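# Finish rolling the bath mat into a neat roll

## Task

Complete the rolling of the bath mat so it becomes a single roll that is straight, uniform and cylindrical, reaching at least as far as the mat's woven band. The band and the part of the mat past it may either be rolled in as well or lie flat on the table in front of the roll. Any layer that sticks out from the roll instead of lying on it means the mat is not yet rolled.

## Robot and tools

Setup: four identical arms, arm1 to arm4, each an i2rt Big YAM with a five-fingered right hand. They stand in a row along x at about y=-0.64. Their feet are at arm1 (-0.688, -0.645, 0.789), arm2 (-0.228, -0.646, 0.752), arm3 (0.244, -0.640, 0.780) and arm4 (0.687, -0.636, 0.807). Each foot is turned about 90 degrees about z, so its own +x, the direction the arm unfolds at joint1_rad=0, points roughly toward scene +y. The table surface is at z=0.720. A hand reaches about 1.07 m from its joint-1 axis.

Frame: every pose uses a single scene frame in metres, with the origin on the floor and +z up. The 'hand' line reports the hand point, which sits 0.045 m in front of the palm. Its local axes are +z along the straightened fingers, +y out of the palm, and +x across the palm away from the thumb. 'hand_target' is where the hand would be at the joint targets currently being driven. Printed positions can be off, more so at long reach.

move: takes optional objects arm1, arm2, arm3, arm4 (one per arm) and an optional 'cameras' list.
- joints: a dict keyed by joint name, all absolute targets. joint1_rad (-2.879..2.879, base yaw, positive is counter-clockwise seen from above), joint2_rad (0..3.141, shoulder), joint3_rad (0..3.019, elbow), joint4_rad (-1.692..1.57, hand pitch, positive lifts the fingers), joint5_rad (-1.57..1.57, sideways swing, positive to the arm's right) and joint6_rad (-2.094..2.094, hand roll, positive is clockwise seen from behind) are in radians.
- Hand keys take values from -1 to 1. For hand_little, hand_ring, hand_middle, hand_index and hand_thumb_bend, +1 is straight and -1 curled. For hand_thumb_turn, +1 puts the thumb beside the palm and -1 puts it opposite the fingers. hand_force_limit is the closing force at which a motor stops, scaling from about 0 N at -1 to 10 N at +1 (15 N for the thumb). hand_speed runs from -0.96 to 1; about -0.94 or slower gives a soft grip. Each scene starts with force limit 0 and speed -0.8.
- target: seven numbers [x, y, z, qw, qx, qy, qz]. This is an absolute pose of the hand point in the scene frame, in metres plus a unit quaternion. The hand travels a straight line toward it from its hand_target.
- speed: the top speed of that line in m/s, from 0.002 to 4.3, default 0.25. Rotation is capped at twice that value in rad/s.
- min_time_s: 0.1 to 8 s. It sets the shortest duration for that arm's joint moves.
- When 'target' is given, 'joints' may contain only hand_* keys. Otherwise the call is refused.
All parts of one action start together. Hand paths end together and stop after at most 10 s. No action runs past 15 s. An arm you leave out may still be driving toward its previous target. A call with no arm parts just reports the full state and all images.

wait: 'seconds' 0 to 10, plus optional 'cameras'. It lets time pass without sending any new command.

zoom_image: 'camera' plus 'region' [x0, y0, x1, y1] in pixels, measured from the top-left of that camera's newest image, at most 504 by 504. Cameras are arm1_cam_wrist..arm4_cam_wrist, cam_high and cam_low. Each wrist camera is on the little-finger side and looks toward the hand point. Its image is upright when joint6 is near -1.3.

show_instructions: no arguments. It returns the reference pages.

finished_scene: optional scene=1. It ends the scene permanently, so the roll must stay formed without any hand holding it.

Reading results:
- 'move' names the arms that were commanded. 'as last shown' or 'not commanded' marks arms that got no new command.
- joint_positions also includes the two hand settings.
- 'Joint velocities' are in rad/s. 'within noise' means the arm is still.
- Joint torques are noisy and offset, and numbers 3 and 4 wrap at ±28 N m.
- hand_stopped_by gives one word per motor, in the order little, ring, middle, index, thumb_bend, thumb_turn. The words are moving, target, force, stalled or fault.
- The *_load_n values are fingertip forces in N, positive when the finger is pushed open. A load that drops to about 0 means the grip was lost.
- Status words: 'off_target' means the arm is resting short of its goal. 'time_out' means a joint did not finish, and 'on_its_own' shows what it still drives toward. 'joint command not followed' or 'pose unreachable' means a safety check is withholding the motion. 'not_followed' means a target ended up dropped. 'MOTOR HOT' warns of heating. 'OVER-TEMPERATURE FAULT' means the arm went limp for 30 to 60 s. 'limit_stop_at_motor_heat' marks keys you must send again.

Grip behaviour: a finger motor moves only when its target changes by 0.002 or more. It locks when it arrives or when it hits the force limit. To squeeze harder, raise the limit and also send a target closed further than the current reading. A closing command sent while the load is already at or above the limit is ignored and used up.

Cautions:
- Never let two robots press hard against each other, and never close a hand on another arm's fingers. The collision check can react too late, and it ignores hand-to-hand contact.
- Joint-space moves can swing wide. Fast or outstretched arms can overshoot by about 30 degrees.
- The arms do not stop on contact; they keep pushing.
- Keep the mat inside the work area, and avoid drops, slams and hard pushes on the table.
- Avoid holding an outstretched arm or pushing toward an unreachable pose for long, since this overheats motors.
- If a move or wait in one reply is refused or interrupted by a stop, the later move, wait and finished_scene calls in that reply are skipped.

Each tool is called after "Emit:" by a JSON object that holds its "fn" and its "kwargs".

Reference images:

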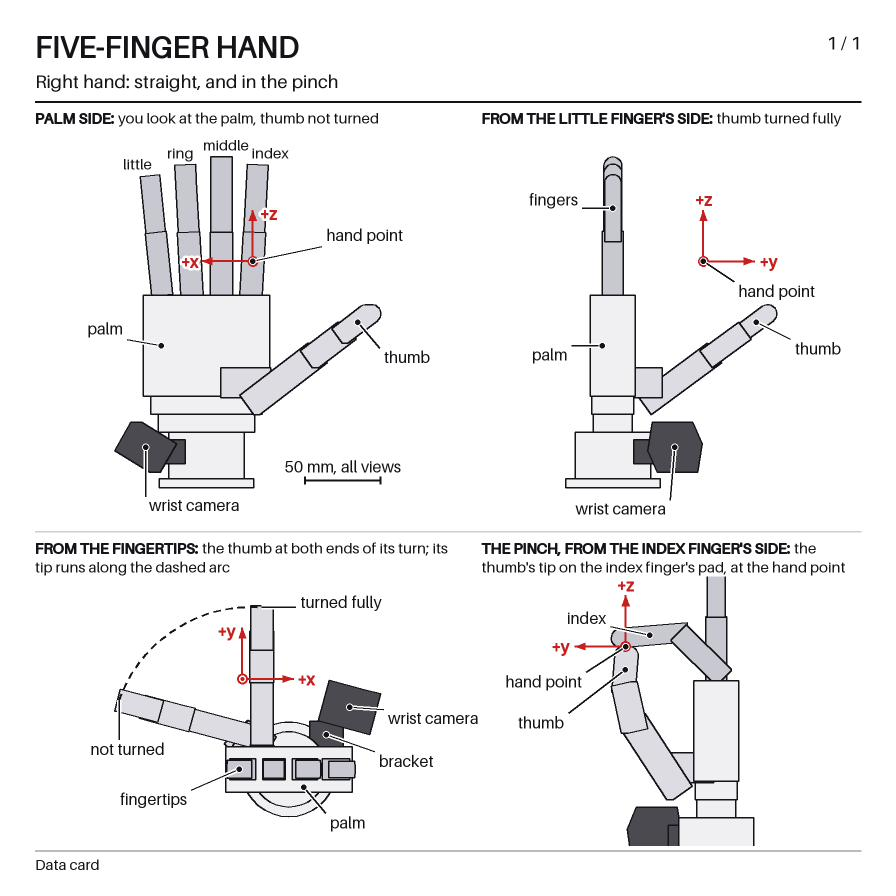

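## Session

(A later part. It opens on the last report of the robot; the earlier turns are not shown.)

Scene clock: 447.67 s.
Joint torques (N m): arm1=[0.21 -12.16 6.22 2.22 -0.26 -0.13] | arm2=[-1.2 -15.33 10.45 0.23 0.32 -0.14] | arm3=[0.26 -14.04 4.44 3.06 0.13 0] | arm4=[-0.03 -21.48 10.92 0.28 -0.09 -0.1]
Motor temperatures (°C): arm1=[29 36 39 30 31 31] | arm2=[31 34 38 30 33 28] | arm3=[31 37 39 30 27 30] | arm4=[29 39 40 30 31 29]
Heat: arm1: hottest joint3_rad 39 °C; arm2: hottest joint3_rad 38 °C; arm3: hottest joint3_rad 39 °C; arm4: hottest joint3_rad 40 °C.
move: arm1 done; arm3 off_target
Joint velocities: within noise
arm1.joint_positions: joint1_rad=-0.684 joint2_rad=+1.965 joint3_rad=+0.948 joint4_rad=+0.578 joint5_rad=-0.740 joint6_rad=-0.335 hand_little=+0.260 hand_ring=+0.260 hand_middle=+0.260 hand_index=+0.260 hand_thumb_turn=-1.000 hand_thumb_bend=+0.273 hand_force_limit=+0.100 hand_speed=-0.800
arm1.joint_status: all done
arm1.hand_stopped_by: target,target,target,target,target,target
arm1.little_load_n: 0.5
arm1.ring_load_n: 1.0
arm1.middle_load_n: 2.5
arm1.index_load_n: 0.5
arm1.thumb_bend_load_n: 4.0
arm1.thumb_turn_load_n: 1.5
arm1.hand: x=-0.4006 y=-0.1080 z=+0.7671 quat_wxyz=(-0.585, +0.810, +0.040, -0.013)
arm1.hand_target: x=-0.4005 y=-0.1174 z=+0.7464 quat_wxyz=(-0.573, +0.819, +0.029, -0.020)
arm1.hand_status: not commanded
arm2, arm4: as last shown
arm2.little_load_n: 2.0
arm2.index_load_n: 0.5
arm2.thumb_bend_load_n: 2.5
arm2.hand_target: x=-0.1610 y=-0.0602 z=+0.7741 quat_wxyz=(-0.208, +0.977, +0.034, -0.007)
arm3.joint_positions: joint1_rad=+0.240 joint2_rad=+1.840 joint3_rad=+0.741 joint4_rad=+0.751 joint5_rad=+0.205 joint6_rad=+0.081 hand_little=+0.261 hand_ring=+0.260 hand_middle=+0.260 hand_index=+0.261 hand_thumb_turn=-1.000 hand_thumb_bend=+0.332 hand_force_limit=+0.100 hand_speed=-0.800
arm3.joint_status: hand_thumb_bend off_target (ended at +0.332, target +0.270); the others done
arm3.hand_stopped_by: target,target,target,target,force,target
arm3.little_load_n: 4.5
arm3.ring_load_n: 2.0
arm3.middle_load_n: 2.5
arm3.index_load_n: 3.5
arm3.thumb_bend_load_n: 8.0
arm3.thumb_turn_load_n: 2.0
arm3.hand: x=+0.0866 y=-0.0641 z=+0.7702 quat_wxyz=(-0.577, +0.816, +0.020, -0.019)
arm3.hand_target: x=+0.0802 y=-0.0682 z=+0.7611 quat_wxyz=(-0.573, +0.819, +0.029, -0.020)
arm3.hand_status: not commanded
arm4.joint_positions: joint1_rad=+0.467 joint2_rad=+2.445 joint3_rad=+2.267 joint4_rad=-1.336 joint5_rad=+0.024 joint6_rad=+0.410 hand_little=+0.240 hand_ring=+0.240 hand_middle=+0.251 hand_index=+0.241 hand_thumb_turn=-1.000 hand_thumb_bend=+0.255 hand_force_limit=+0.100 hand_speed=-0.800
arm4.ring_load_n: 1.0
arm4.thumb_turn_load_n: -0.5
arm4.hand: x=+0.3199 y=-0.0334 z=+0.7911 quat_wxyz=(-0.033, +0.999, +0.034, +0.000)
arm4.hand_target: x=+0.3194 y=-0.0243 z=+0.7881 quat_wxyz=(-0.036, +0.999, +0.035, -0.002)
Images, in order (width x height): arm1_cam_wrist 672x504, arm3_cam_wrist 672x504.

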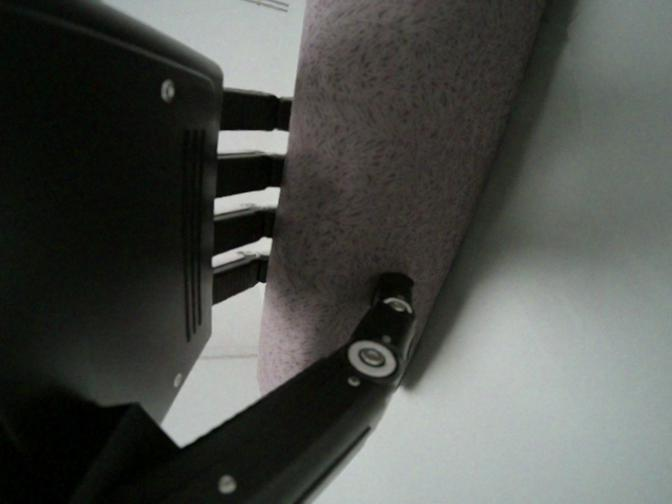

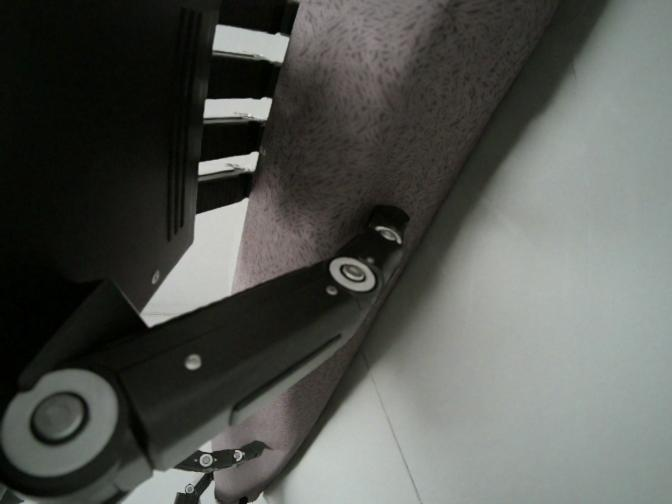

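Emit:
{"fn": "move", "kwargs": {"arm2": {"target": [-0.161, -0.063, 0.800, 0.2078, -0.9775, -0.0341, 0.0073], "speed": 0.06, "joints": {"hand_little": 0.38, "hand_ring": 0.38, "hand_middle": 0.38, "hand_index": 0.38, "hand_thumb_bend": 0.48, "hand_speed": -0.6}}, "arm4": {"target": [0.319, -0.027, 0.812, 0.0349, -0.9988, -0.0349, 0.0012], "speed": 0.06, "joints": {"hand_little": 0.38, "hand_ring": 0.38, "hand_middle": 0.38, "hand_index": 0.38, "hand_thumb_bend": 0.48, "hand_speed": -0.6}}, "cameras": ["arm2_cam_wrist", "arm4_cam_wrist"]}}

Emit:
{"fn": "move", "kwargs": {"arm2": {"target": [-0.162, -0.074, 0.793, 0.5733, -0.8187, -0.0286, 0.0200], "speed": 0.14, "joints": {"hand_thumb_bend": 0.9}}, "arm4": {"target": [0.319, -0.050, 0.803, 0.5733, -0.8187, -0.0286, 0.0200], "speed": 0.14, "joints": {"hand_thumb_bend": 0.9}}, "cameras": ["arm2_cam_wrist", "arm4_cam_wrist", "cam_low", "cam_high"]}}

Scene clock: 449.03 s.
Joint torques (N m): arm1=[0.21 -11.87 5.7 2.18 -0.26 -0.1] | arm2=[-0.56 -18.26 11.38 0.12 0.03 -0.13] | arm3=[0.21 -14.04 4.41 3.07 0.13 0] | arm4=[-0.62 -23.53 10.93 -0.09 0.12 -0.14]
Motor temperatures (°C): arm1=[29 36 39 30 31 31] | arm2=[31 34 38 30 33 28] | arm3=[31 37 38 30 27 30] | arm4=[29 39 40 30 31 29]
Heat: arm1: hottest joint3_rad 39 °C; arm2: hottest joint3_rad 38 °C; arm3: hottest joint3_rad 38 °C; arm4: hottest joint3_rad 40 °C.
move: arm2 off_target; arm4 off_target
Joint velocities: within noise
arm1, arm3: as last shown
arm1.little_load_n: -0.5
arm1.ring_load_n: 0.5
arm1.middle_load_n: 2.0
arm1.index_load_n: 1.0
arm1.thumb_bend_load_n: 3.5
arm2.joint_positions: joint1_rad=-0.130 joint2_rad=+1.862 joint3_rad=+1.392 joint4_rad=-0.723 joint5_rad=-0.096 joint6_rad=-0.214 hand_little=+0.380 hand_ring=+0.380 hand_middle=+0.379 hand_index=+0.380 hand_thumb_turn=-1.000 hand_thumb_bend=+0.480 hand_force_limit=+0.100 hand_speed=-0.600
arm2.joint_status: all done
arm2.hand_stopped_by: target,target,target,target,target,target
arm2.little_load_n: 0.5
arm2.ring_load_n: 0.0
arm2.middle_load_n: -2.0
arm2.index_load_n: 0.0
arm2.thumb_bend_load_n: 0.0
arm2.thumb_turn_load_n: 0.0
arm2.hand: x=-0.1650 y=-0.0749 z=+0.7841 quat_wxyz=(-0.195, +0.980, +0.030, -0.012)
arm2.hand_target: x=-0.1610 y=-0.0635 z=+0.8000 quat_wxyz=(-0.208, +0.978, +0.034, -0.007)
arm2.hand_status: off_target (0.020 m and 1.6 deg from the pose sent, 0.022 m and 1.0 deg at the start)
arm3.joint_positions: joint1_rad=+0.240 joint2_rad=+1.840 joint3_rad=+0.741 joint4_rad=+0.751 joint5_rad=+0.205 joint6_rad=+0.081 hand_little=+0.261 hand_ring=+0.260 hand_middle=+0.261 hand_index=+0.261 hand_thumb_turn=-1.000 hand_thumb_bend=+0.332 hand_force_limit=+0.100 hand_speed=-0.800
arm3.little_load_n: 1.0
arm3.ring_load_n: 1.5
arm3.index_load_n: 2.0
arm3.thumb_bend_load_n: 7.0
arm3.thumb_turn_load_n: 1.0
arm3.hand: x=+0.0864 y=-0.0642 z=+0.7700 quat_wxyz=(-0.577, +0.817, +0.020, -0.019)
arm3.hand_target: x=+0.0801 y=-0.0682 z=+0.7612 quat_wxyz=(-0.573, +0.819, +0.029, -0.020)
arm4.joint_positions: joint1_rad=+0.467 joint2_rad=+2.445 joint3_rad=+2.278 joint4_rad=-1.374 joint5_rad=+0.019 joint6_rad=+0.410 hand_little=+0.380 hand_ring=+0.380 hand_middle=+0.380 hand_index=+0.380 hand_thumb_turn=-1.000 hand_thumb_bend=+0.480 hand_force_limit=+0.100 hand_speed=-0.600
arm4.joint_status: all done
arm4.hand_stopped_by: target,target,target,target,target,target
arm4.little_load_n: 0.0
arm4.ring_load_n: 0.0
arm4.middle_load_n: -0.5
arm4.index_load_n: 0.0
arm4.thumb_bend_load_n: 0.0
arm4.thumb_turn_load_n: 0.0
arm4.hand: x=+0.3220 y=-0.0394 z=+0.7964 quat_wxyz=(-0.020, +0.999, +0.035, +0.004)
arm4.hand_target: x=+0.3195 y=-0.0276 z=+0.8122 quat_wxyz=(-0.035, +0.999, +0.035, -0.001)
arm4.hand_status: off_target (0.020 m and 1.8 deg from the pose sent, 0.022 m and 0.3 deg at the start)
Images, in order (width x height): arm2_cam_wrist 672x504, arm4_cam_wrist 672x504.

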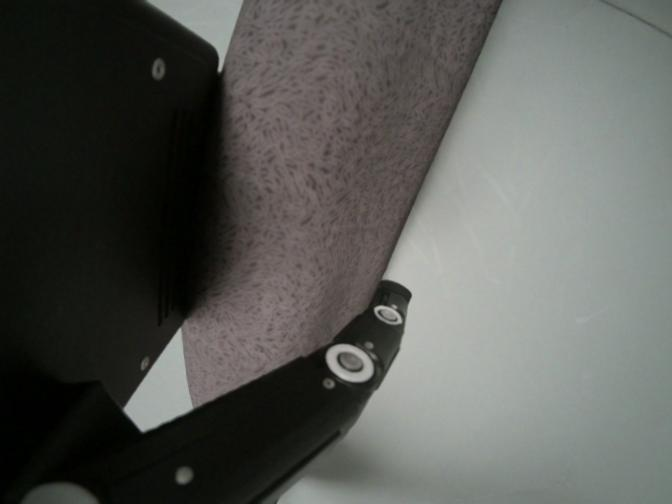

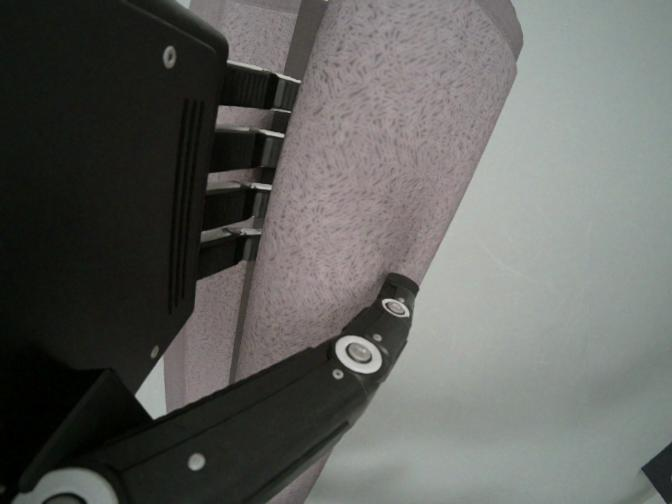

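Scene clock: 453.93 s.
Joint torques (N m): arm1=[0.38 -12.34 5.91 2.03 -0.32 -0.11] | arm2=[-0.85 -12.1 6.02 2.19 -0.09 0.03] | arm3=[0.26 -14.15 4.41 3.06 0.12 0] | arm4=[0.73 -16.62 4.97 3.22 0.21 -0.21]
Motor temperatures (°C): arm1=[29 36 39 30 31 31] | arm2=[31 34 38 30 33 28] | arm3=[31 37 38 31 27 30] | arm4=[29 39 40 30 31 29]
Heat: arm1: hottest joint3_rad 39 °C; arm2: hottest joint3_rad 38 °C; arm3: hottest joint3_rad 38 °C; arm4: hottest joint3_rad 40 °C.
move: arm2 done; arm4 done
Joint velocities: within noise
arm1, arm3: as last shown
arm1.little_load_n: 0.5
arm1.thumb_bend_load_n: 2.5
arm1.thumb_turn_load_n: 1.0
arm2.joint_positions: joint1_rad=-0.203 joint2_rad=+1.681 joint3_rad=+0.748 joint4_rad=+0.555 joint5_rad=-0.299 joint6_rad=-0.127 hand_little=+0.380 hand_ring=+0.380 hand_middle=+0.379 hand_index=+0.380 hand_thumb_turn=-1.000 hand_thumb_bend=+0.900 hand_force_limit=+0.100 hand_speed=-0.600
arm2.joint_status: all done
arm2.hand_stopped_by: target,target,target,target,target,target
arm2.little_load_n: 0.0
arm2.ring_load_n: 0.0
arm2.middle_load_n: 0.0
arm2.index_load_n: 0.0
arm2.thumb_bend_load_n: 0.0
arm2.thumb_turn_load_n: 0.0
arm2.hand: x=-0.1661 y=-0.0742 z=+0.7939 quat_wxyz=(-0.570, +0.821, +0.035, -0.020)
arm2.hand_target: x=-0.1620 y=-0.0741 z=+0.7930 quat_wxyz=(-0.573, +0.819, +0.029, -0.020)
arm2.hand_status: done (0.004 m and 0.9 deg from the pose sent, 0.009 m and 47.4 deg at the start)
arm3.joint_positions: joint1_rad=+0.240 joint2_rad=+1.842 joint3_rad=+0.741 joint4_rad=+0.751 joint5_rad=+0.205 joint6_rad=+0.080 hand_little=+0.261 hand_ring=+0.260 hand_middle=+0.261 hand_index=+0.261 hand_thumb_turn=-1.000 hand_thumb_bend=+0.332 hand_force_limit=+0.100 hand_speed=-0.800
arm3.little_load_n: 2.0
arm3.ring_load_n: 2.0
arm3.index_load_n: 1.5
arm3.thumb_bend_load_n: 5.5
arm3.thumb_turn_load_n: 1.5
arm3.hand: x=+0.0864 y=-0.0643 z=+0.7693 quat_wxyz=(-0.576, +0.817, +0.021, -0.019)
arm3.hand_target: x=+0.0801 y=-0.0682 z=+0.7611 quat_wxyz=(-0.573, +0.819, +0.029, -0.020)
arm4.joint_positions: joint1_rad=+0.633 joint2_rad=+1.982 joint3_rad=+1.081 joint4_rad=+0.476 joint5_rad=+0.538 joint6_rad=+0.236 hand_little=+0.380 hand_ring=+0.380 hand_middle=+0.380 hand_index=+0.380 hand_thumb_turn=-1.000 hand_thumb_bend=+0.900 hand_force_limit=+0.100 hand_speed=-0.600
arm4.joint_status: all done
arm4.hand_stopped_by: target,target,target,target,target,target
arm4.little_load_n: 0.0
arm4.ring_load_n: 0.0
arm4.middle_load_n: 0.0
arm4.index_load_n: 0.0
arm4.thumb_bend_load_n: 0.0
arm4.thumb_turn_load_n: 0.0
arm4.hand: x=+0.3204 y=-0.0464 z=+0.8046 quat_wxyz=(-0.570, +0.821, +0.024, -0.020)
arm4.hand_target: x=+0.3191 y=-0.0500 z=+0.8029 quat_wxyz=(-0.573, +0.819, +0.029, -0.020)
arm4.hand_status: done (0.004 m and 0.7 deg from the pose sent, 0.013 m and 67.7 deg at the start)
pictures: arm2_cam_wrist, arm4_cam_wrist, cam_high, cam_low
Images, in order (width x height): arm2_cam_wrist 672x504, arm4_cam_wrist 672x504, cam_high 672x504, cam_low 672x504.

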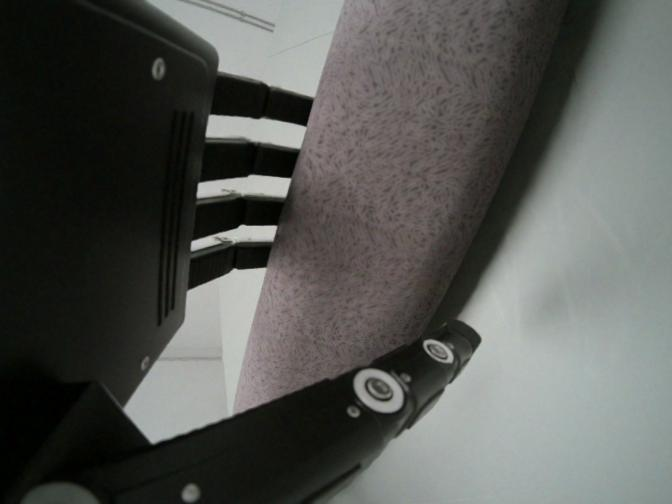

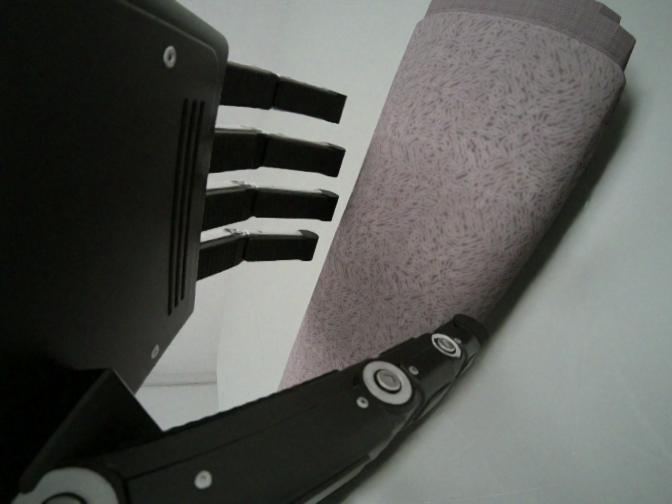

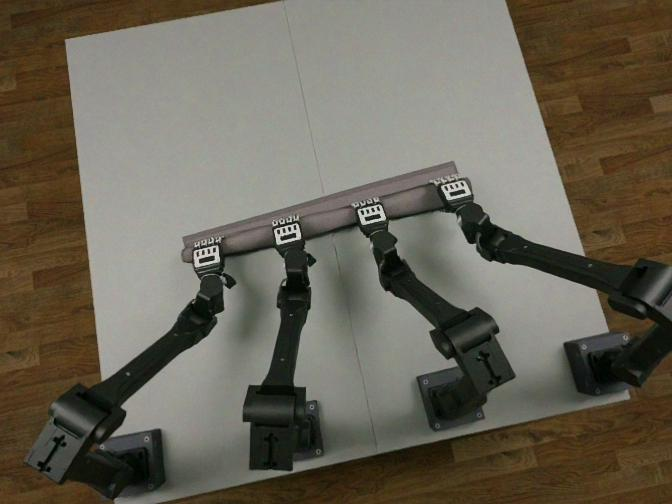

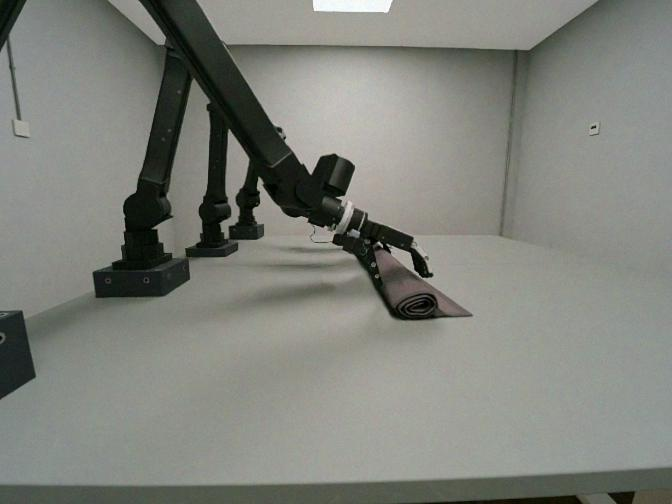

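Emit:
{"fn": "zoom_image", "kwargs": {"camera": "cam_high", "region": [160, 110, 500, 280]}}

Emit:
{"fn": "zoom_image", "kwargs": {"camera": "cam_low", "region": [360, 240, 500, 340]}}

Scaled by 1.482 from the camera's image (finer frame: 960x720).

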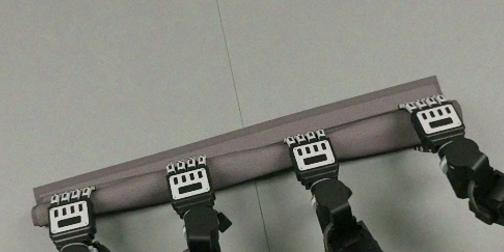

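Scaled by 3.600 from the camera's image (finer frame: 960x720).

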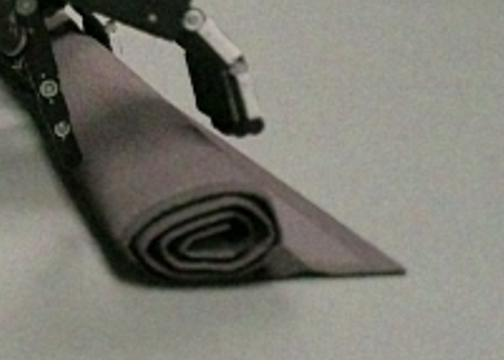

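Emit:
{"fn": "move", "kwargs": {"arm2": {"target": [-0.162, -0.082, 0.788, 0.5733, -0.8187, -0.0286, 0.0200], "speed": 0.1, "joints": {"hand_little": 0.6, "hand_ring": 0.6, "hand_middle": 0.6, "hand_index": 0.6, "hand_thumb_bend": 0.93, "hand_speed": -0.6}}, "arm4": {"target": [0.319, -0.064, 0.797, 0.5733, -0.8187, -0.0286, 0.0200], "speed": 0.1, "joints": {"hand_little": 0.62, "hand_ring": 0.62, "hand_middle": 0.62, "hand_index": 0.62, "hand_thumb_bend": 0.94, "hand_speed": -0.6}}, "cameras": ["arm2_cam_wrist", "arm4_cam_wrist"]}}

Emit:
{"fn": "move", "kwargs": {"arm2": {"target": [-0.162, -0.082, 0.756, 0.5733, -0.8187, -0.0286, 0.0200], "speed": 0.08}, "arm4": {"target": [0.319, -0.065, 0.768, 0.5733, -0.8187, -0.0286, 0.0200], "speed": 0.08}, "cameras": ["arm2_cam_wrist", "arm4_cam_wrist"]}}

Scene clock: 456.13 s.
Joint torques (N m): arm1=[0.44 -11.28 5.87 2.06 -0.28 -0.13] | arm2=[-1.67 -13.68 5.86 2.26 -0.27 -0.02] | arm3=[0.21 -14.21 4.42 3.07 0.12 0] | arm4=[-0.38 -17.49 4.59 3.19 0.19 -0.09]
Motor temperatures (°C): arm1=[29 36 39 30 31 31] | arm2=[31 34 38 30 33 28] | arm3=[31 37 38 31 27 30] | arm4=[29 39 40 30 31 29]
Heat: arm1: hottest joint3_rad 39 °C; arm2: hottest joint3_rad 38 °C; arm3: hottest joint3_rad 38 °C; arm4: hottest joint3_rad 40 °C.
move: arm2 done; arm4 done
Joint velocities: within noise
arm1, arm3: as last shown
arm1.middle_load_n: 2.5
arm2.joint_positions: joint1_rad=-0.208 joint2_rad=+1.681 joint3_rad=+0.723 joint4_rad=+0.578 joint5_rad=-0.304 joint6_rad=-0.127 hand_little=+0.600 hand_ring=+0.600 hand_middle=+0.600 hand_index=+0.600 hand_thumb_turn=-1.000 hand_thumb_bend=+0.930 hand_force_limit=+0.100 hand_speed=-0.600
arm2.joint_status: all done
arm2.hand_stopped_by: target,target,target,target,target,target
arm2.little_load_n: 0.0
arm2.ring_load_n: 0.0
arm2.middle_load_n: 0.0
arm2.index_load_n: 0.0
arm2.thumb_bend_load_n: 0.0
arm2.thumb_turn_load_n: 0.0
arm2.hand: x=-0.1661 y=-0.0823 z=+0.7881 quat_wxyz=(-0.569, +0.821, +0.034, -0.020)
arm2.hand_target: x=-0.1621 y=-0.0820 z=+0.7880 quat_wxyz=(-0.573, +0.819, +0.029, -0.020)
arm2.hand_status: done (0.004 m and 0.8 deg from the pose sent, 0.011 m and 0.9 deg at the start)
arm4.joint_positions: joint1_rad=+0.649 joint2_rad=+1.982 joint3_rad=+1.045 joint4_rad=+0.503 joint5_rad=+0.553 joint6_rad=+0.235 hand_little=+0.620 hand_ring=+0.620 hand_middle=+0.620 hand_index=+0.620 hand_thumb_turn=-1.000 hand_thumb_bend=+0.940 hand_force_limit=+0.100 hand_speed=-0.600
arm4.joint_status: all done
arm4.hand_stopped_by: target,target,target,target,target,target
arm4.little_load_n: 0.0
arm4.ring_load_n: 0.0
arm4.middle_load_n: 0.0
arm4.index_load_n: 0.0
arm4.thumb_bend_load_n: 0.0
arm4.thumb_turn_load_n: 0.0
arm4.hand: x=+0.3211 y=-0.0611 z=+0.7945 quat_wxyz=(-0.568, +0.822, +0.029, -0.016)
arm4.hand_target: x=+0.3190 y=-0.0640 z=+0.7969 quat_wxyz=(-0.573, +0.819, +0.029, -0.020)
arm4.hand_status: done (0.004 m and 0.8 deg from the pose sent, 0.019 m and 0.7 deg at the start)
Images, in order (width x height): arm2_cam_wrist 672x504, arm4_cam_wrist 672x504.

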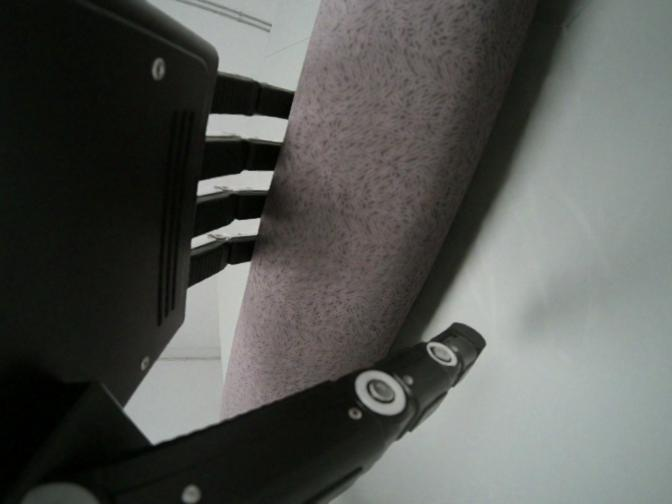

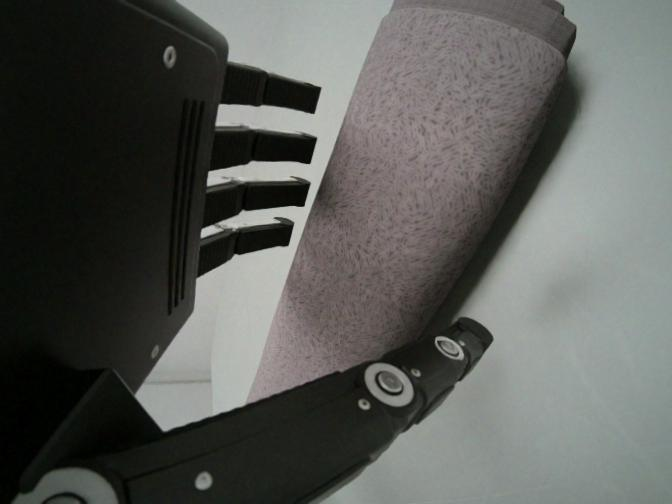

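Scene clock: 457.33 s.
Joint torques (N m): arm1=[0.44 -10.87 5.91 2.04 -0.25 -0.05] | arm2=[-2.14 -11.63 5.12 1.95 -0.01 -0.02] | arm3=[0.26 -14.1 4.41 3.07 0.12 0] | arm4=[-0.15 -16.03 4.52 3.1 0.22 -0.11]
Motor temperatures (°C): arm1=[29 36 39 30 31 31] | arm2=[31 34 38 30 33 28] | arm3=[31 37 38 31 27 30] | arm4=[29 39 40 30 31 29]
Heat: arm1: hottest joint3_rad 39 °C; arm2: hottest joint3_rad 38 °C; arm3: hottest joint3_rad 38 °C; arm4: hottest joint3_rad 40 °C.
move: arm2 off_target; arm4 done
Joint velocities: within noise
arm1, arm3: as last shown
arm1.joint_positions: joint1_rad=-0.684 joint2_rad=+1.965 joint3_rad=+0.948 joint4_rad=+0.578 joint5_rad=-0.740 joint6_rad=-0.335 hand_little=+0.260 hand_ring=+0.260 hand_middle=+0.261 hand_index=+0.260 hand_thumb_turn=-1.000 hand_thumb_bend=+0.273 hand_force_limit=+0.100 hand_speed=-0.800
arm1.ring_load_n: 1.0
arm1.middle_load_n: 2.0
arm2.joint_positions: joint1_rad=-0.208 joint2_rad=+1.759 joint3_rad=+0.716 joint4_rad=+0.685 joint5_rad=-0.306 joint6_rad=-0.125 hand_little=+0.600 hand_ring=+0.600 hand_middle=+0.600 hand_index=+0.600 hand_thumb_turn=-1.000 hand_thumb_bend=+0.930 hand_force_limit=+0.100 hand_speed=-0.600
arm2.joint_status: not commanded
arm2.hand_stopped_by: target,target,target,target,target,target
arm2.little_load_n: -0.5
arm2.ring_load_n: 0.0
arm2.middle_load_n: 0.0
arm2.index_load_n: 0.0
arm2.thumb_bend_load_n: 0.5
arm2.thumb_turn_load_n: 0.0
arm2.hand: x=-0.1655 y=-0.0781 z=+0.7656 quat_wxyz=(-0.578, +0.815, +0.035, -0.019)
arm2.hand_target: x=-0.1621 y=-0.0822 z=+0.7560 quat_wxyz=(-0.573, +0.819, +0.029, -0.020)
arm2.hand_status: off_target (0.011 m and 1.0 deg from the pose sent, 0.032 m and 0.8 deg at the start)
arm3.hand_target: x=+0.0801 y=-0.0682 z=+0.7612 quat_wxyz=(-0.573, +0.819, +0.029, -0.020)
arm4.joint_positions: joint1_rad=+0.649 joint2_rad=+2.031 joint3_rad=+1.040 joint4_rad=+0.570 joint5_rad=+0.554 joint6_rad=+0.235 hand_little=+0.620 hand_ring=+0.620 hand_middle=+0.620 hand_index=+0.620 hand_thumb_turn=-1.000 hand_thumb_bend=+0.940 hand_force_limit=+0.100 hand_speed=-0.600
arm4.joint_status: not commanded
arm4.hand_stopped_by: target,target,target,target,target,target
arm4.little_load_n: 0.0
arm4.ring_load_n: 0.0
arm4.middle_load_n: 0.0
arm4.index_load_n: 0.0
arm4.thumb_bend_load_n: 0.0
arm4.thumb_turn_load_n: 0.0
arm4.hand: x=+0.3213 y=-0.0606 z=+0.7746 quat_wxyz=(-0.573, +0.819, +0.026, -0.019)
arm4.hand_target: x=+0.3192 y=-0.0650 z=+0.7682 quat_wxyz=(-0.573, +0.819, +0.028, -0.020)
arm4.hand_status: done (0.008 m and 0.3 deg from the pose sent, 0.027 m and 0.8 deg at the start)
Images, in order (width x height): arm2_cam_wrist 672x504, arm4_cam_wrist 672x504.

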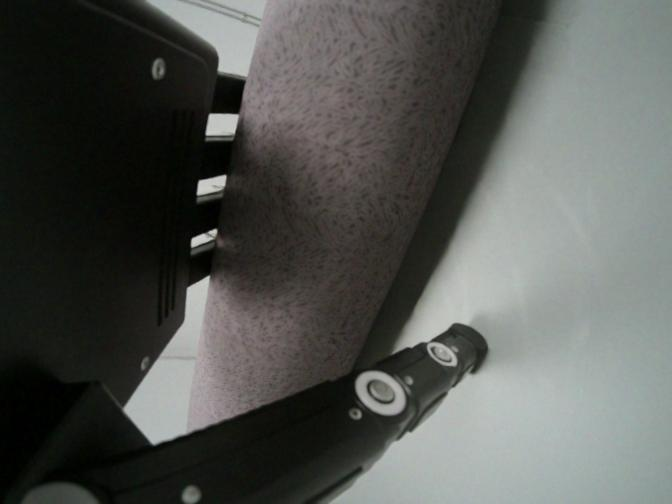

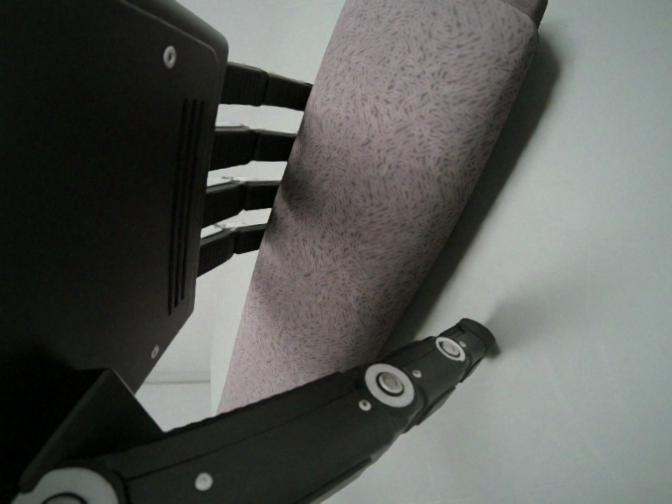

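Emit:
{"fn": "move", "kwargs": {"arm2": {"target": [-0.162, -0.080, 0.752, 0.5733, -0.8187, -0.0286, 0.0200], "speed": 0.08, "joints": {"hand_little": 0.42, "hand_ring": 0.42, "hand_middle": 0.42, "hand_index": 0.42, "hand_thumb_bend": 0.54, "hand_speed": -0.65}}, "arm4": {"target": [0.319, -0.063, 0.763, 0.5733, -0.8187, -0.0286, 0.0200], "speed": 0.08, "joints": {"hand_little": 0.42, "hand_ring": 0.42, "hand_middle": 0.42, "hand_index": 0.42, "hand_thumb_bend": 0.54, "hand_speed": -0.65}}, "cameras": ["arm2_cam_wrist", "arm4_cam_wrist"]}}

Emit:
{"fn": "move", "kwargs": {"arm2": {"joints": {"hand_little": 0.33, "hand_ring": 0.33, "hand_middle": 0.33, "hand_index": 0.33, "hand_thumb_bend": 0.38, "hand_speed": -0.72}}, "arm4": {"joints": {"hand_little": 0.33, "hand_ring": 0.33, "hand_middle": 0.33, "hand_index": 0.33, "hand_thumb_bend": 0.38, "hand_speed": -0.72}}}}

Emit:
{"fn": "move", "kwargs": {"arm2": {"joints": {"hand_little": 0.26, "hand_ring": 0.26, "hand_middle": 0.27, "hand_index": 0.26, "hand_thumb_bend": 0.27, "hand_speed": -0.8}}, "arm4": {"joints": {"hand_little": 0.26, "hand_ring": 0.26, "hand_middle": 0.27, "hand_index": 0.26, "hand_thumb_bend": 0.27, "hand_speed": -0.8}}, "cameras": ["arm2_cam_wrist", "arm4_cam_wrist", "cam_low"]}}

Scene clock: 459.07 s.
Joint torques (N m): arm1=[0.85 -10.87 5.9 2.21 -0.26 -0.11] | arm2=[-0.38 -11.63 5.19 1.42 0.05 0.04] | arm3=[0.21 -14.21 4.41 3.06 0.13 0] | arm4=[-0.15 -14.68 5.01 2.95 0.08 -0.11]
Motor temperatures (°C): arm1=[29 36 38 30 31 31] | arm2=[31 34 38 30 33 28] | arm3=[31 37 38 31 27 30] | arm4=[29 39 39 30 31 29]
Heat: arm1: hottest joint3_rad 38 °C; arm2: hottest joint3_rad 38 °C; arm3: hottest joint3_rad 38 °C; arm4: hottest joint2_rad 39 °C.
move: arm2 off_target; arm4 off_target
Joint velocities: within noise
arm1, arm3: as last shown
arm1.little_load_n: 0.0
arm1.middle_load_n: 2.5
arm1.thumb_turn_load_n: 1.5
arm2.joint_positions: joint1_rad=-0.208 joint2_rad=+1.768 joint3_rad=+0.716 joint4_rad=+0.707 joint5_rad=-0.306 joint6_rad=-0.123 hand_little=+0.420 hand_ring=+0.420 hand_middle=+0.420 hand_index=+0.420 hand_thumb_turn=-1.000 hand_thumb_bend=+0.540 hand_force_limit=+0.100 hand_speed=-0.650
arm2.joint_status: all done
arm2.hand_stopped_by: target,target,target,target,target,target
arm2.little_load_n: 0.5
arm2.ring_load_n: 0.0
arm2.middle_load_n: 1.5
arm2.index_load_n: 0.5
arm2.thumb_bend_load_n: 0.0
arm2.thumb_turn_load_n: 0.0
arm2.hand: x=-0.1651 y=-0.0760 z=+0.7655 quat_wxyz=(-0.583, +0.811, +0.036, -0.018)
arm2.hand_target: x=-0.1621 y=-0.0803 z=+0.7523 quat_wxyz=(-0.573, +0.819, +0.029, -0.020)
arm2.hand_status: off_target (0.014 m and 1.6 deg from the pose sent, 0.014 m and 1.0 deg at the start)
arm3.little_load_n: 1.5
arm3.ring_load_n: 1.5
arm3.middle_load_n: 3.0
arm3.index_load_n: 1.0
arm3.thumb_bend_load_n: 5.0
arm3.hand: x=+0.0865 y=-0.0644 z=+0.7691 quat_wxyz=(-0.576, +0.817, +0.021, -0.019)
arm3.hand_target: x=+0.0801 y=-0.0682 z=+0.7611 quat_wxyz=(-0.573, +0.819, +0.029, -0.020)
arm4.joint_positions: joint1_rad=+0.649 joint2_rad=+2.034 joint3_rad=+1.040 joint4_rad=+0.584 joint5_rad=+0.555 joint6_rad=+0.235 hand_little=+0.420 hand_ring=+0.420 hand_middle=+0.420 hand_index=+0.420 hand_thumb_turn=-1.000 hand_thumb_bend=+0.541 hand_force_limit=+0.100 hand_speed=-0.650
arm4.joint_status: all done
arm4.hand_stopped_by: target,target,target,target,target,target
arm4.little_load_n: 0.0
arm4.ring_load_n: 0.0
arm4.middle_load_n: 0.5
arm4.index_load_n: 1.0
arm4.thumb_bend_load_n: 2.0
arm4.thumb_turn_load_n: 0.0
arm4.hand: x=+0.3204 y=-0.0593 z=+0.7756 quat_wxyz=(-0.576, +0.817, +0.024, -0.021)
arm4.hand_target: x=+0.3193 y=-0.0632 z=+0.7631 quat_wxyz=(-0.573, +0.819, +0.028, -0.020)
arm4.hand_status: off_target (0.013 m and 0.7 deg from the pose sent, 0.012 m and 0.3 deg at the start)
Images, in order (width x height): arm2_cam_wrist 672x504, arm4_cam_wrist 672x504.

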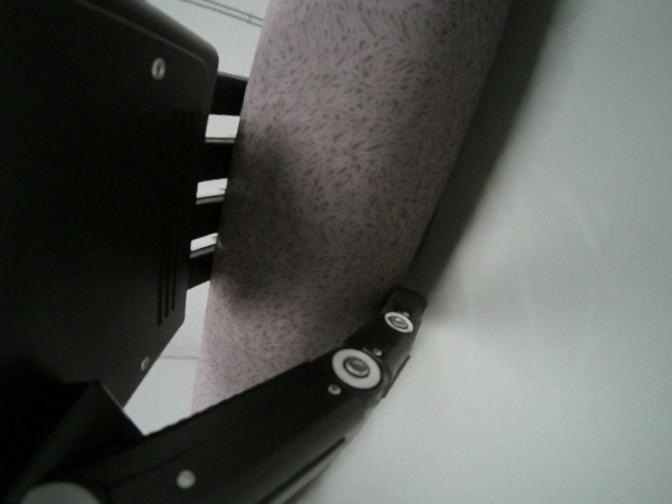

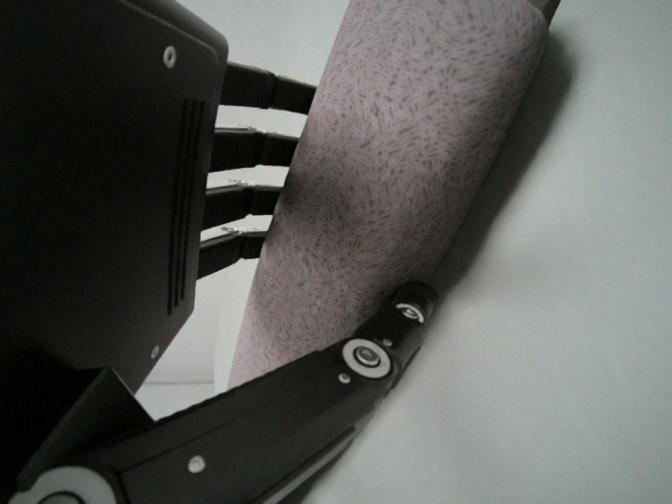

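Scene clock: 459.97 s.
Joint torques (N m): arm1=[0.38 -11.46 5.74 2.15 -0.29 -0.01] | arm2=[-0.97 -10.7 5.26 1.18 -0.02 0] | arm3=[0.21 -14.15 4.4 3.04 0.12 0] | arm4=[0.32 -14.68 4.82 2.92 0.09 -0.09]
Motor temperatures (°C): arm1=[29 36 38 30 31 31] | arm2=[31 34 38 30 33 28] | arm3=[31 37 38 31 27 30] | arm4=[29 38 39 30 31 29]
Heat: arm1: hottest joint3_rad 38 °C; arm2: hottest joint3_rad 38 °C; arm3: hottest joint3_rad 38 °C; arm4: hottest joint3_rad 39 °C.
move: arm2 done; arm4 done
Joint velocities: within noise
arm1, arm3: as last shown
arm1.little_load_n: 0.5
arm1.ring_load_n: 0.0
arm1.thumb_bend_load_n: 2.0
arm1.thumb_turn_load_n: 1.0
arm2.joint_positions: joint1_rad=-0.208 joint2_rad=+1.768 joint3_rad=+0.716 joint4_rad=+0.712 joint5_rad=-0.307 joint6_rad=-0.121 hand_little=+0.330 hand_ring=+0.330 hand_middle=+0.331 hand_index=+0.330 hand_thumb_turn=-1.000 hand_thumb_bend=+0.381 hand_force_limit=+0.100 hand_speed=-0.720
arm2.joint_status: all done
arm2.hand_stopped_by: target,target,target,target,target,target
arm2.little_load_n: 0.0
arm2.ring_load_n: 0.0
arm2.middle_load_n: 2.5
arm2.index_load_n: 0.5
arm2.thumb_bend_load_n: 1.5
arm2.thumb_turn_load_n: 0.0
arm2.hand: x=-0.1651 y=-0.0753 z=+0.7666 quat_wxyz=(-0.585, +0.810, +0.035, -0.018)
arm2.hand_target: x=-0.1620 y=-0.0803 z=+0.7523 quat_wxyz=(-0.573, +0.819, +0.029, -0.020)
arm2.hand_status: not commanded
arm3.little_load_n: 2.0
arm3.middle_load_n: 2.5
arm3.thumb_bend_load_n: 4.5
arm3.thumb_turn_load_n: 1.0
arm4.joint_positions: joint1_rad=+0.649 joint2_rad=+2.034 joint3_rad=+1.040 joint4_rad=+0.587 joint5_rad=+0.555 joint6_rad=+0.235 hand_little=+0.330 hand_ring=+0.330 hand_middle=+0.331 hand_index=+0.331 hand_thumb_turn=-1.000 hand_thumb_bend=+0.384 hand_force_limit=+0.100 hand_speed=-0.720
arm4.joint_status: all done
arm4.hand_stopped_by: target,target,target,target,target,target
arm4.little_load_n: 0.5
arm4.ring_load_n: 0.0
arm4.middle_load_n: 2.5
arm4.index_load_n: 3.0
arm4.thumb_bend_load_n: 4.5
arm4.thumb_turn_load_n: -0.5
arm4.hand: x=+0.3202 y=-0.0590 z=+0.7762 quat_wxyz=(-0.577, +0.816, +0.024, -0.022)
arm4.hand_target: x=+0.3193 y=-0.0632 z=+0.7633 quat_wxyz=(-0.573, +0.819, +0.028, -0.020)
arm4.hand_status: not commanded
pictures: none

Scene clock: 460.83 s.
Joint torques (N m): arm1=[-0.09 -11.16 5.91 2.13 -0.28 -0.16] | arm2=[-1.61 -11.4 5.41 1.31 0.02 -0.02] | arm3=[0.26 -14.21 4.4 3.07 0.12 0] | arm4=[-0.09 -14.8 4.83 2.51 0.08 -0.12]
Motor temperatures (°C): arm1=[29 36 38 30 31 31] | arm2=[31 34 38 30 33 28] | arm3=[31 37 38 31 27 30] | arm4=[29 38 39 30 31 29]
Heat: arm1: hottest joint3_rad 38 °C; arm2: hottest joint3_rad 38 °C; arm3: hottest joint3_rad 38 °C; arm4: hottest joint3_rad 39 °C.
move: arm2 done; arm4 done
Joint velocities: within noise
arm1, arm3: as last shown
arm1.joint_positions: joint1_rad=-0.684 joint2_rad=+1.965 joint3_rad=+0.948 joint4_rad=+0.578 joint5_rad=-0.741 joint6_rad=-0.335 hand_little=+0.260 hand_ring=+0.260 hand_middle=+0.261 hand_index=+0.260 hand_thumb_turn=-1.000 hand_thumb_bend=+0.273 hand_force_limit=+0.100 hand_speed=-0.800
arm1.little_load_n: 0.0
arm1.middle_load_n: 2.0
arm1.thumb_bend_load_n: 1.5
arm1.hand: x=-0.4007 y=-0.1080 z=+0.7671 quat_wxyz=(-0.585, +0.810, +0.040, -0.013)
arm2.joint_positions: joint1_rad=-0.208 joint2_rad=+1.768 joint3_rad=+0.716 joint4_rad=+0.714 joint5_rad=-0.307 joint6_rad=-0.121 hand_little=+0.260 hand_ring=+0.260 hand_middle=+0.279 hand_index=+0.261 hand_thumb_turn=-1.000 hand_thumb_bend=+0.275 hand_force_limit=+0.100 hand_speed=-0.800
arm2.joint_status: all done
arm2.hand_stopped_by: target,target,force,target,target,target
arm2.little_load_n: 2.0
arm2.ring_load_n: 0.5
arm2.middle_load_n: 5.0
arm2.index_load_n: 2.5
arm2.thumb_bend_load_n: 6.0
arm2.thumb_turn_load_n: 1.5
arm2.hand: x=-0.1651 y=-0.0750 z=+0.7670 quat_wxyz=(-0.586, +0.809, +0.036, -0.018)
arm2.hand_target: x=-0.1621 y=-0.0804 z=+0.7522 quat_wxyz=(-0.573, +0.819, +0.029, -0.020)
arm2.hand_status: not commanded
arm3.middle_load_n: 2.0
arm3.thumb_bend_load_n: 4.0
arm4.joint_positions: joint1_rad=+0.649 joint2_rad=+2.034 joint3_rad=+1.040 joint4_rad=+0.593 joint5_rad=+0.555 joint6_rad=+0.235 hand_little=+0.260 hand_ring=+0.260 hand_middle=+0.271 hand_index=+0.261 hand_thumb_turn=-1.000 hand_thumb_bend=+0.276 hand_force_limit=+0.100 hand_speed=-0.800
arm4.joint_status: all done
arm4.hand_stopped_by: target,target,target,target,target,target
arm4.little_load_n: 0.0
arm4.ring_load_n: 1.0
arm4.middle_load_n: 4.5
arm4.index_load_n: 5.0
arm4.thumb_bend_load_n: 8.0
arm4.thumb_turn_load_n: -0.5
arm4.hand: x=+0.3196 y=-0.0582 z=+0.7776 quat_wxyz=(-0.579, +0.814, +0.022, -0.023)
arm4.hand_target: x=+0.3192 y=-0.0632 z=+0.7633 quat_wxyz=(-0.573, +0.819, +0.028, -0.020)
arm4.hand_status: not commanded
Images, in order (width x height): arm2_cam_wrist 672x504, arm4_cam_wrist 672x504, cam_low 672x504.

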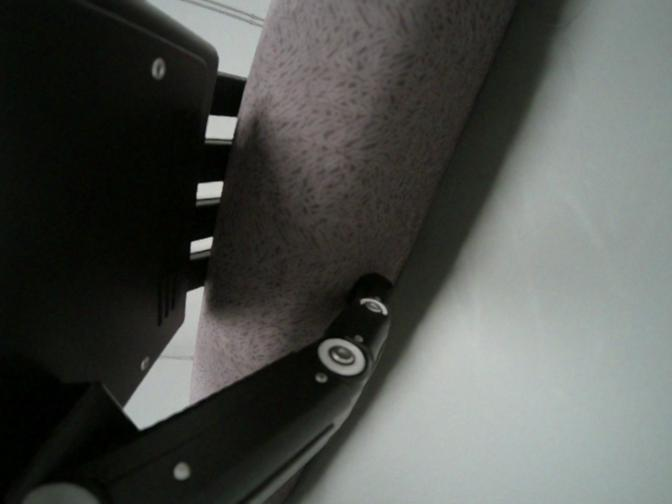

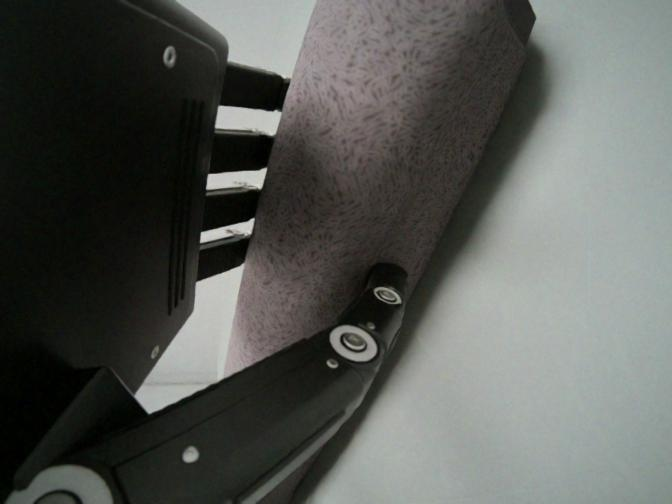

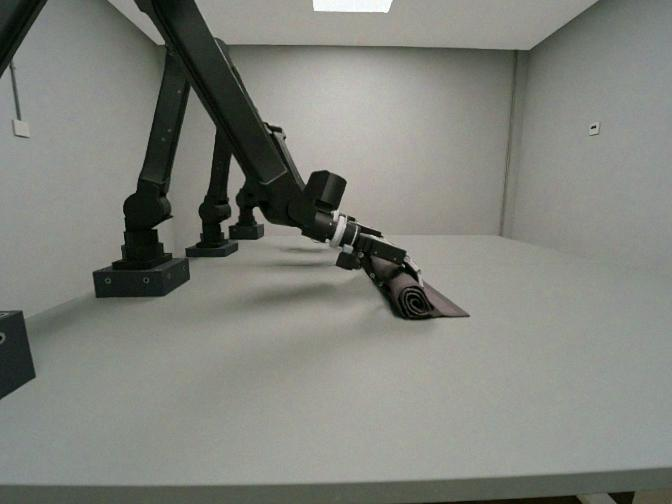

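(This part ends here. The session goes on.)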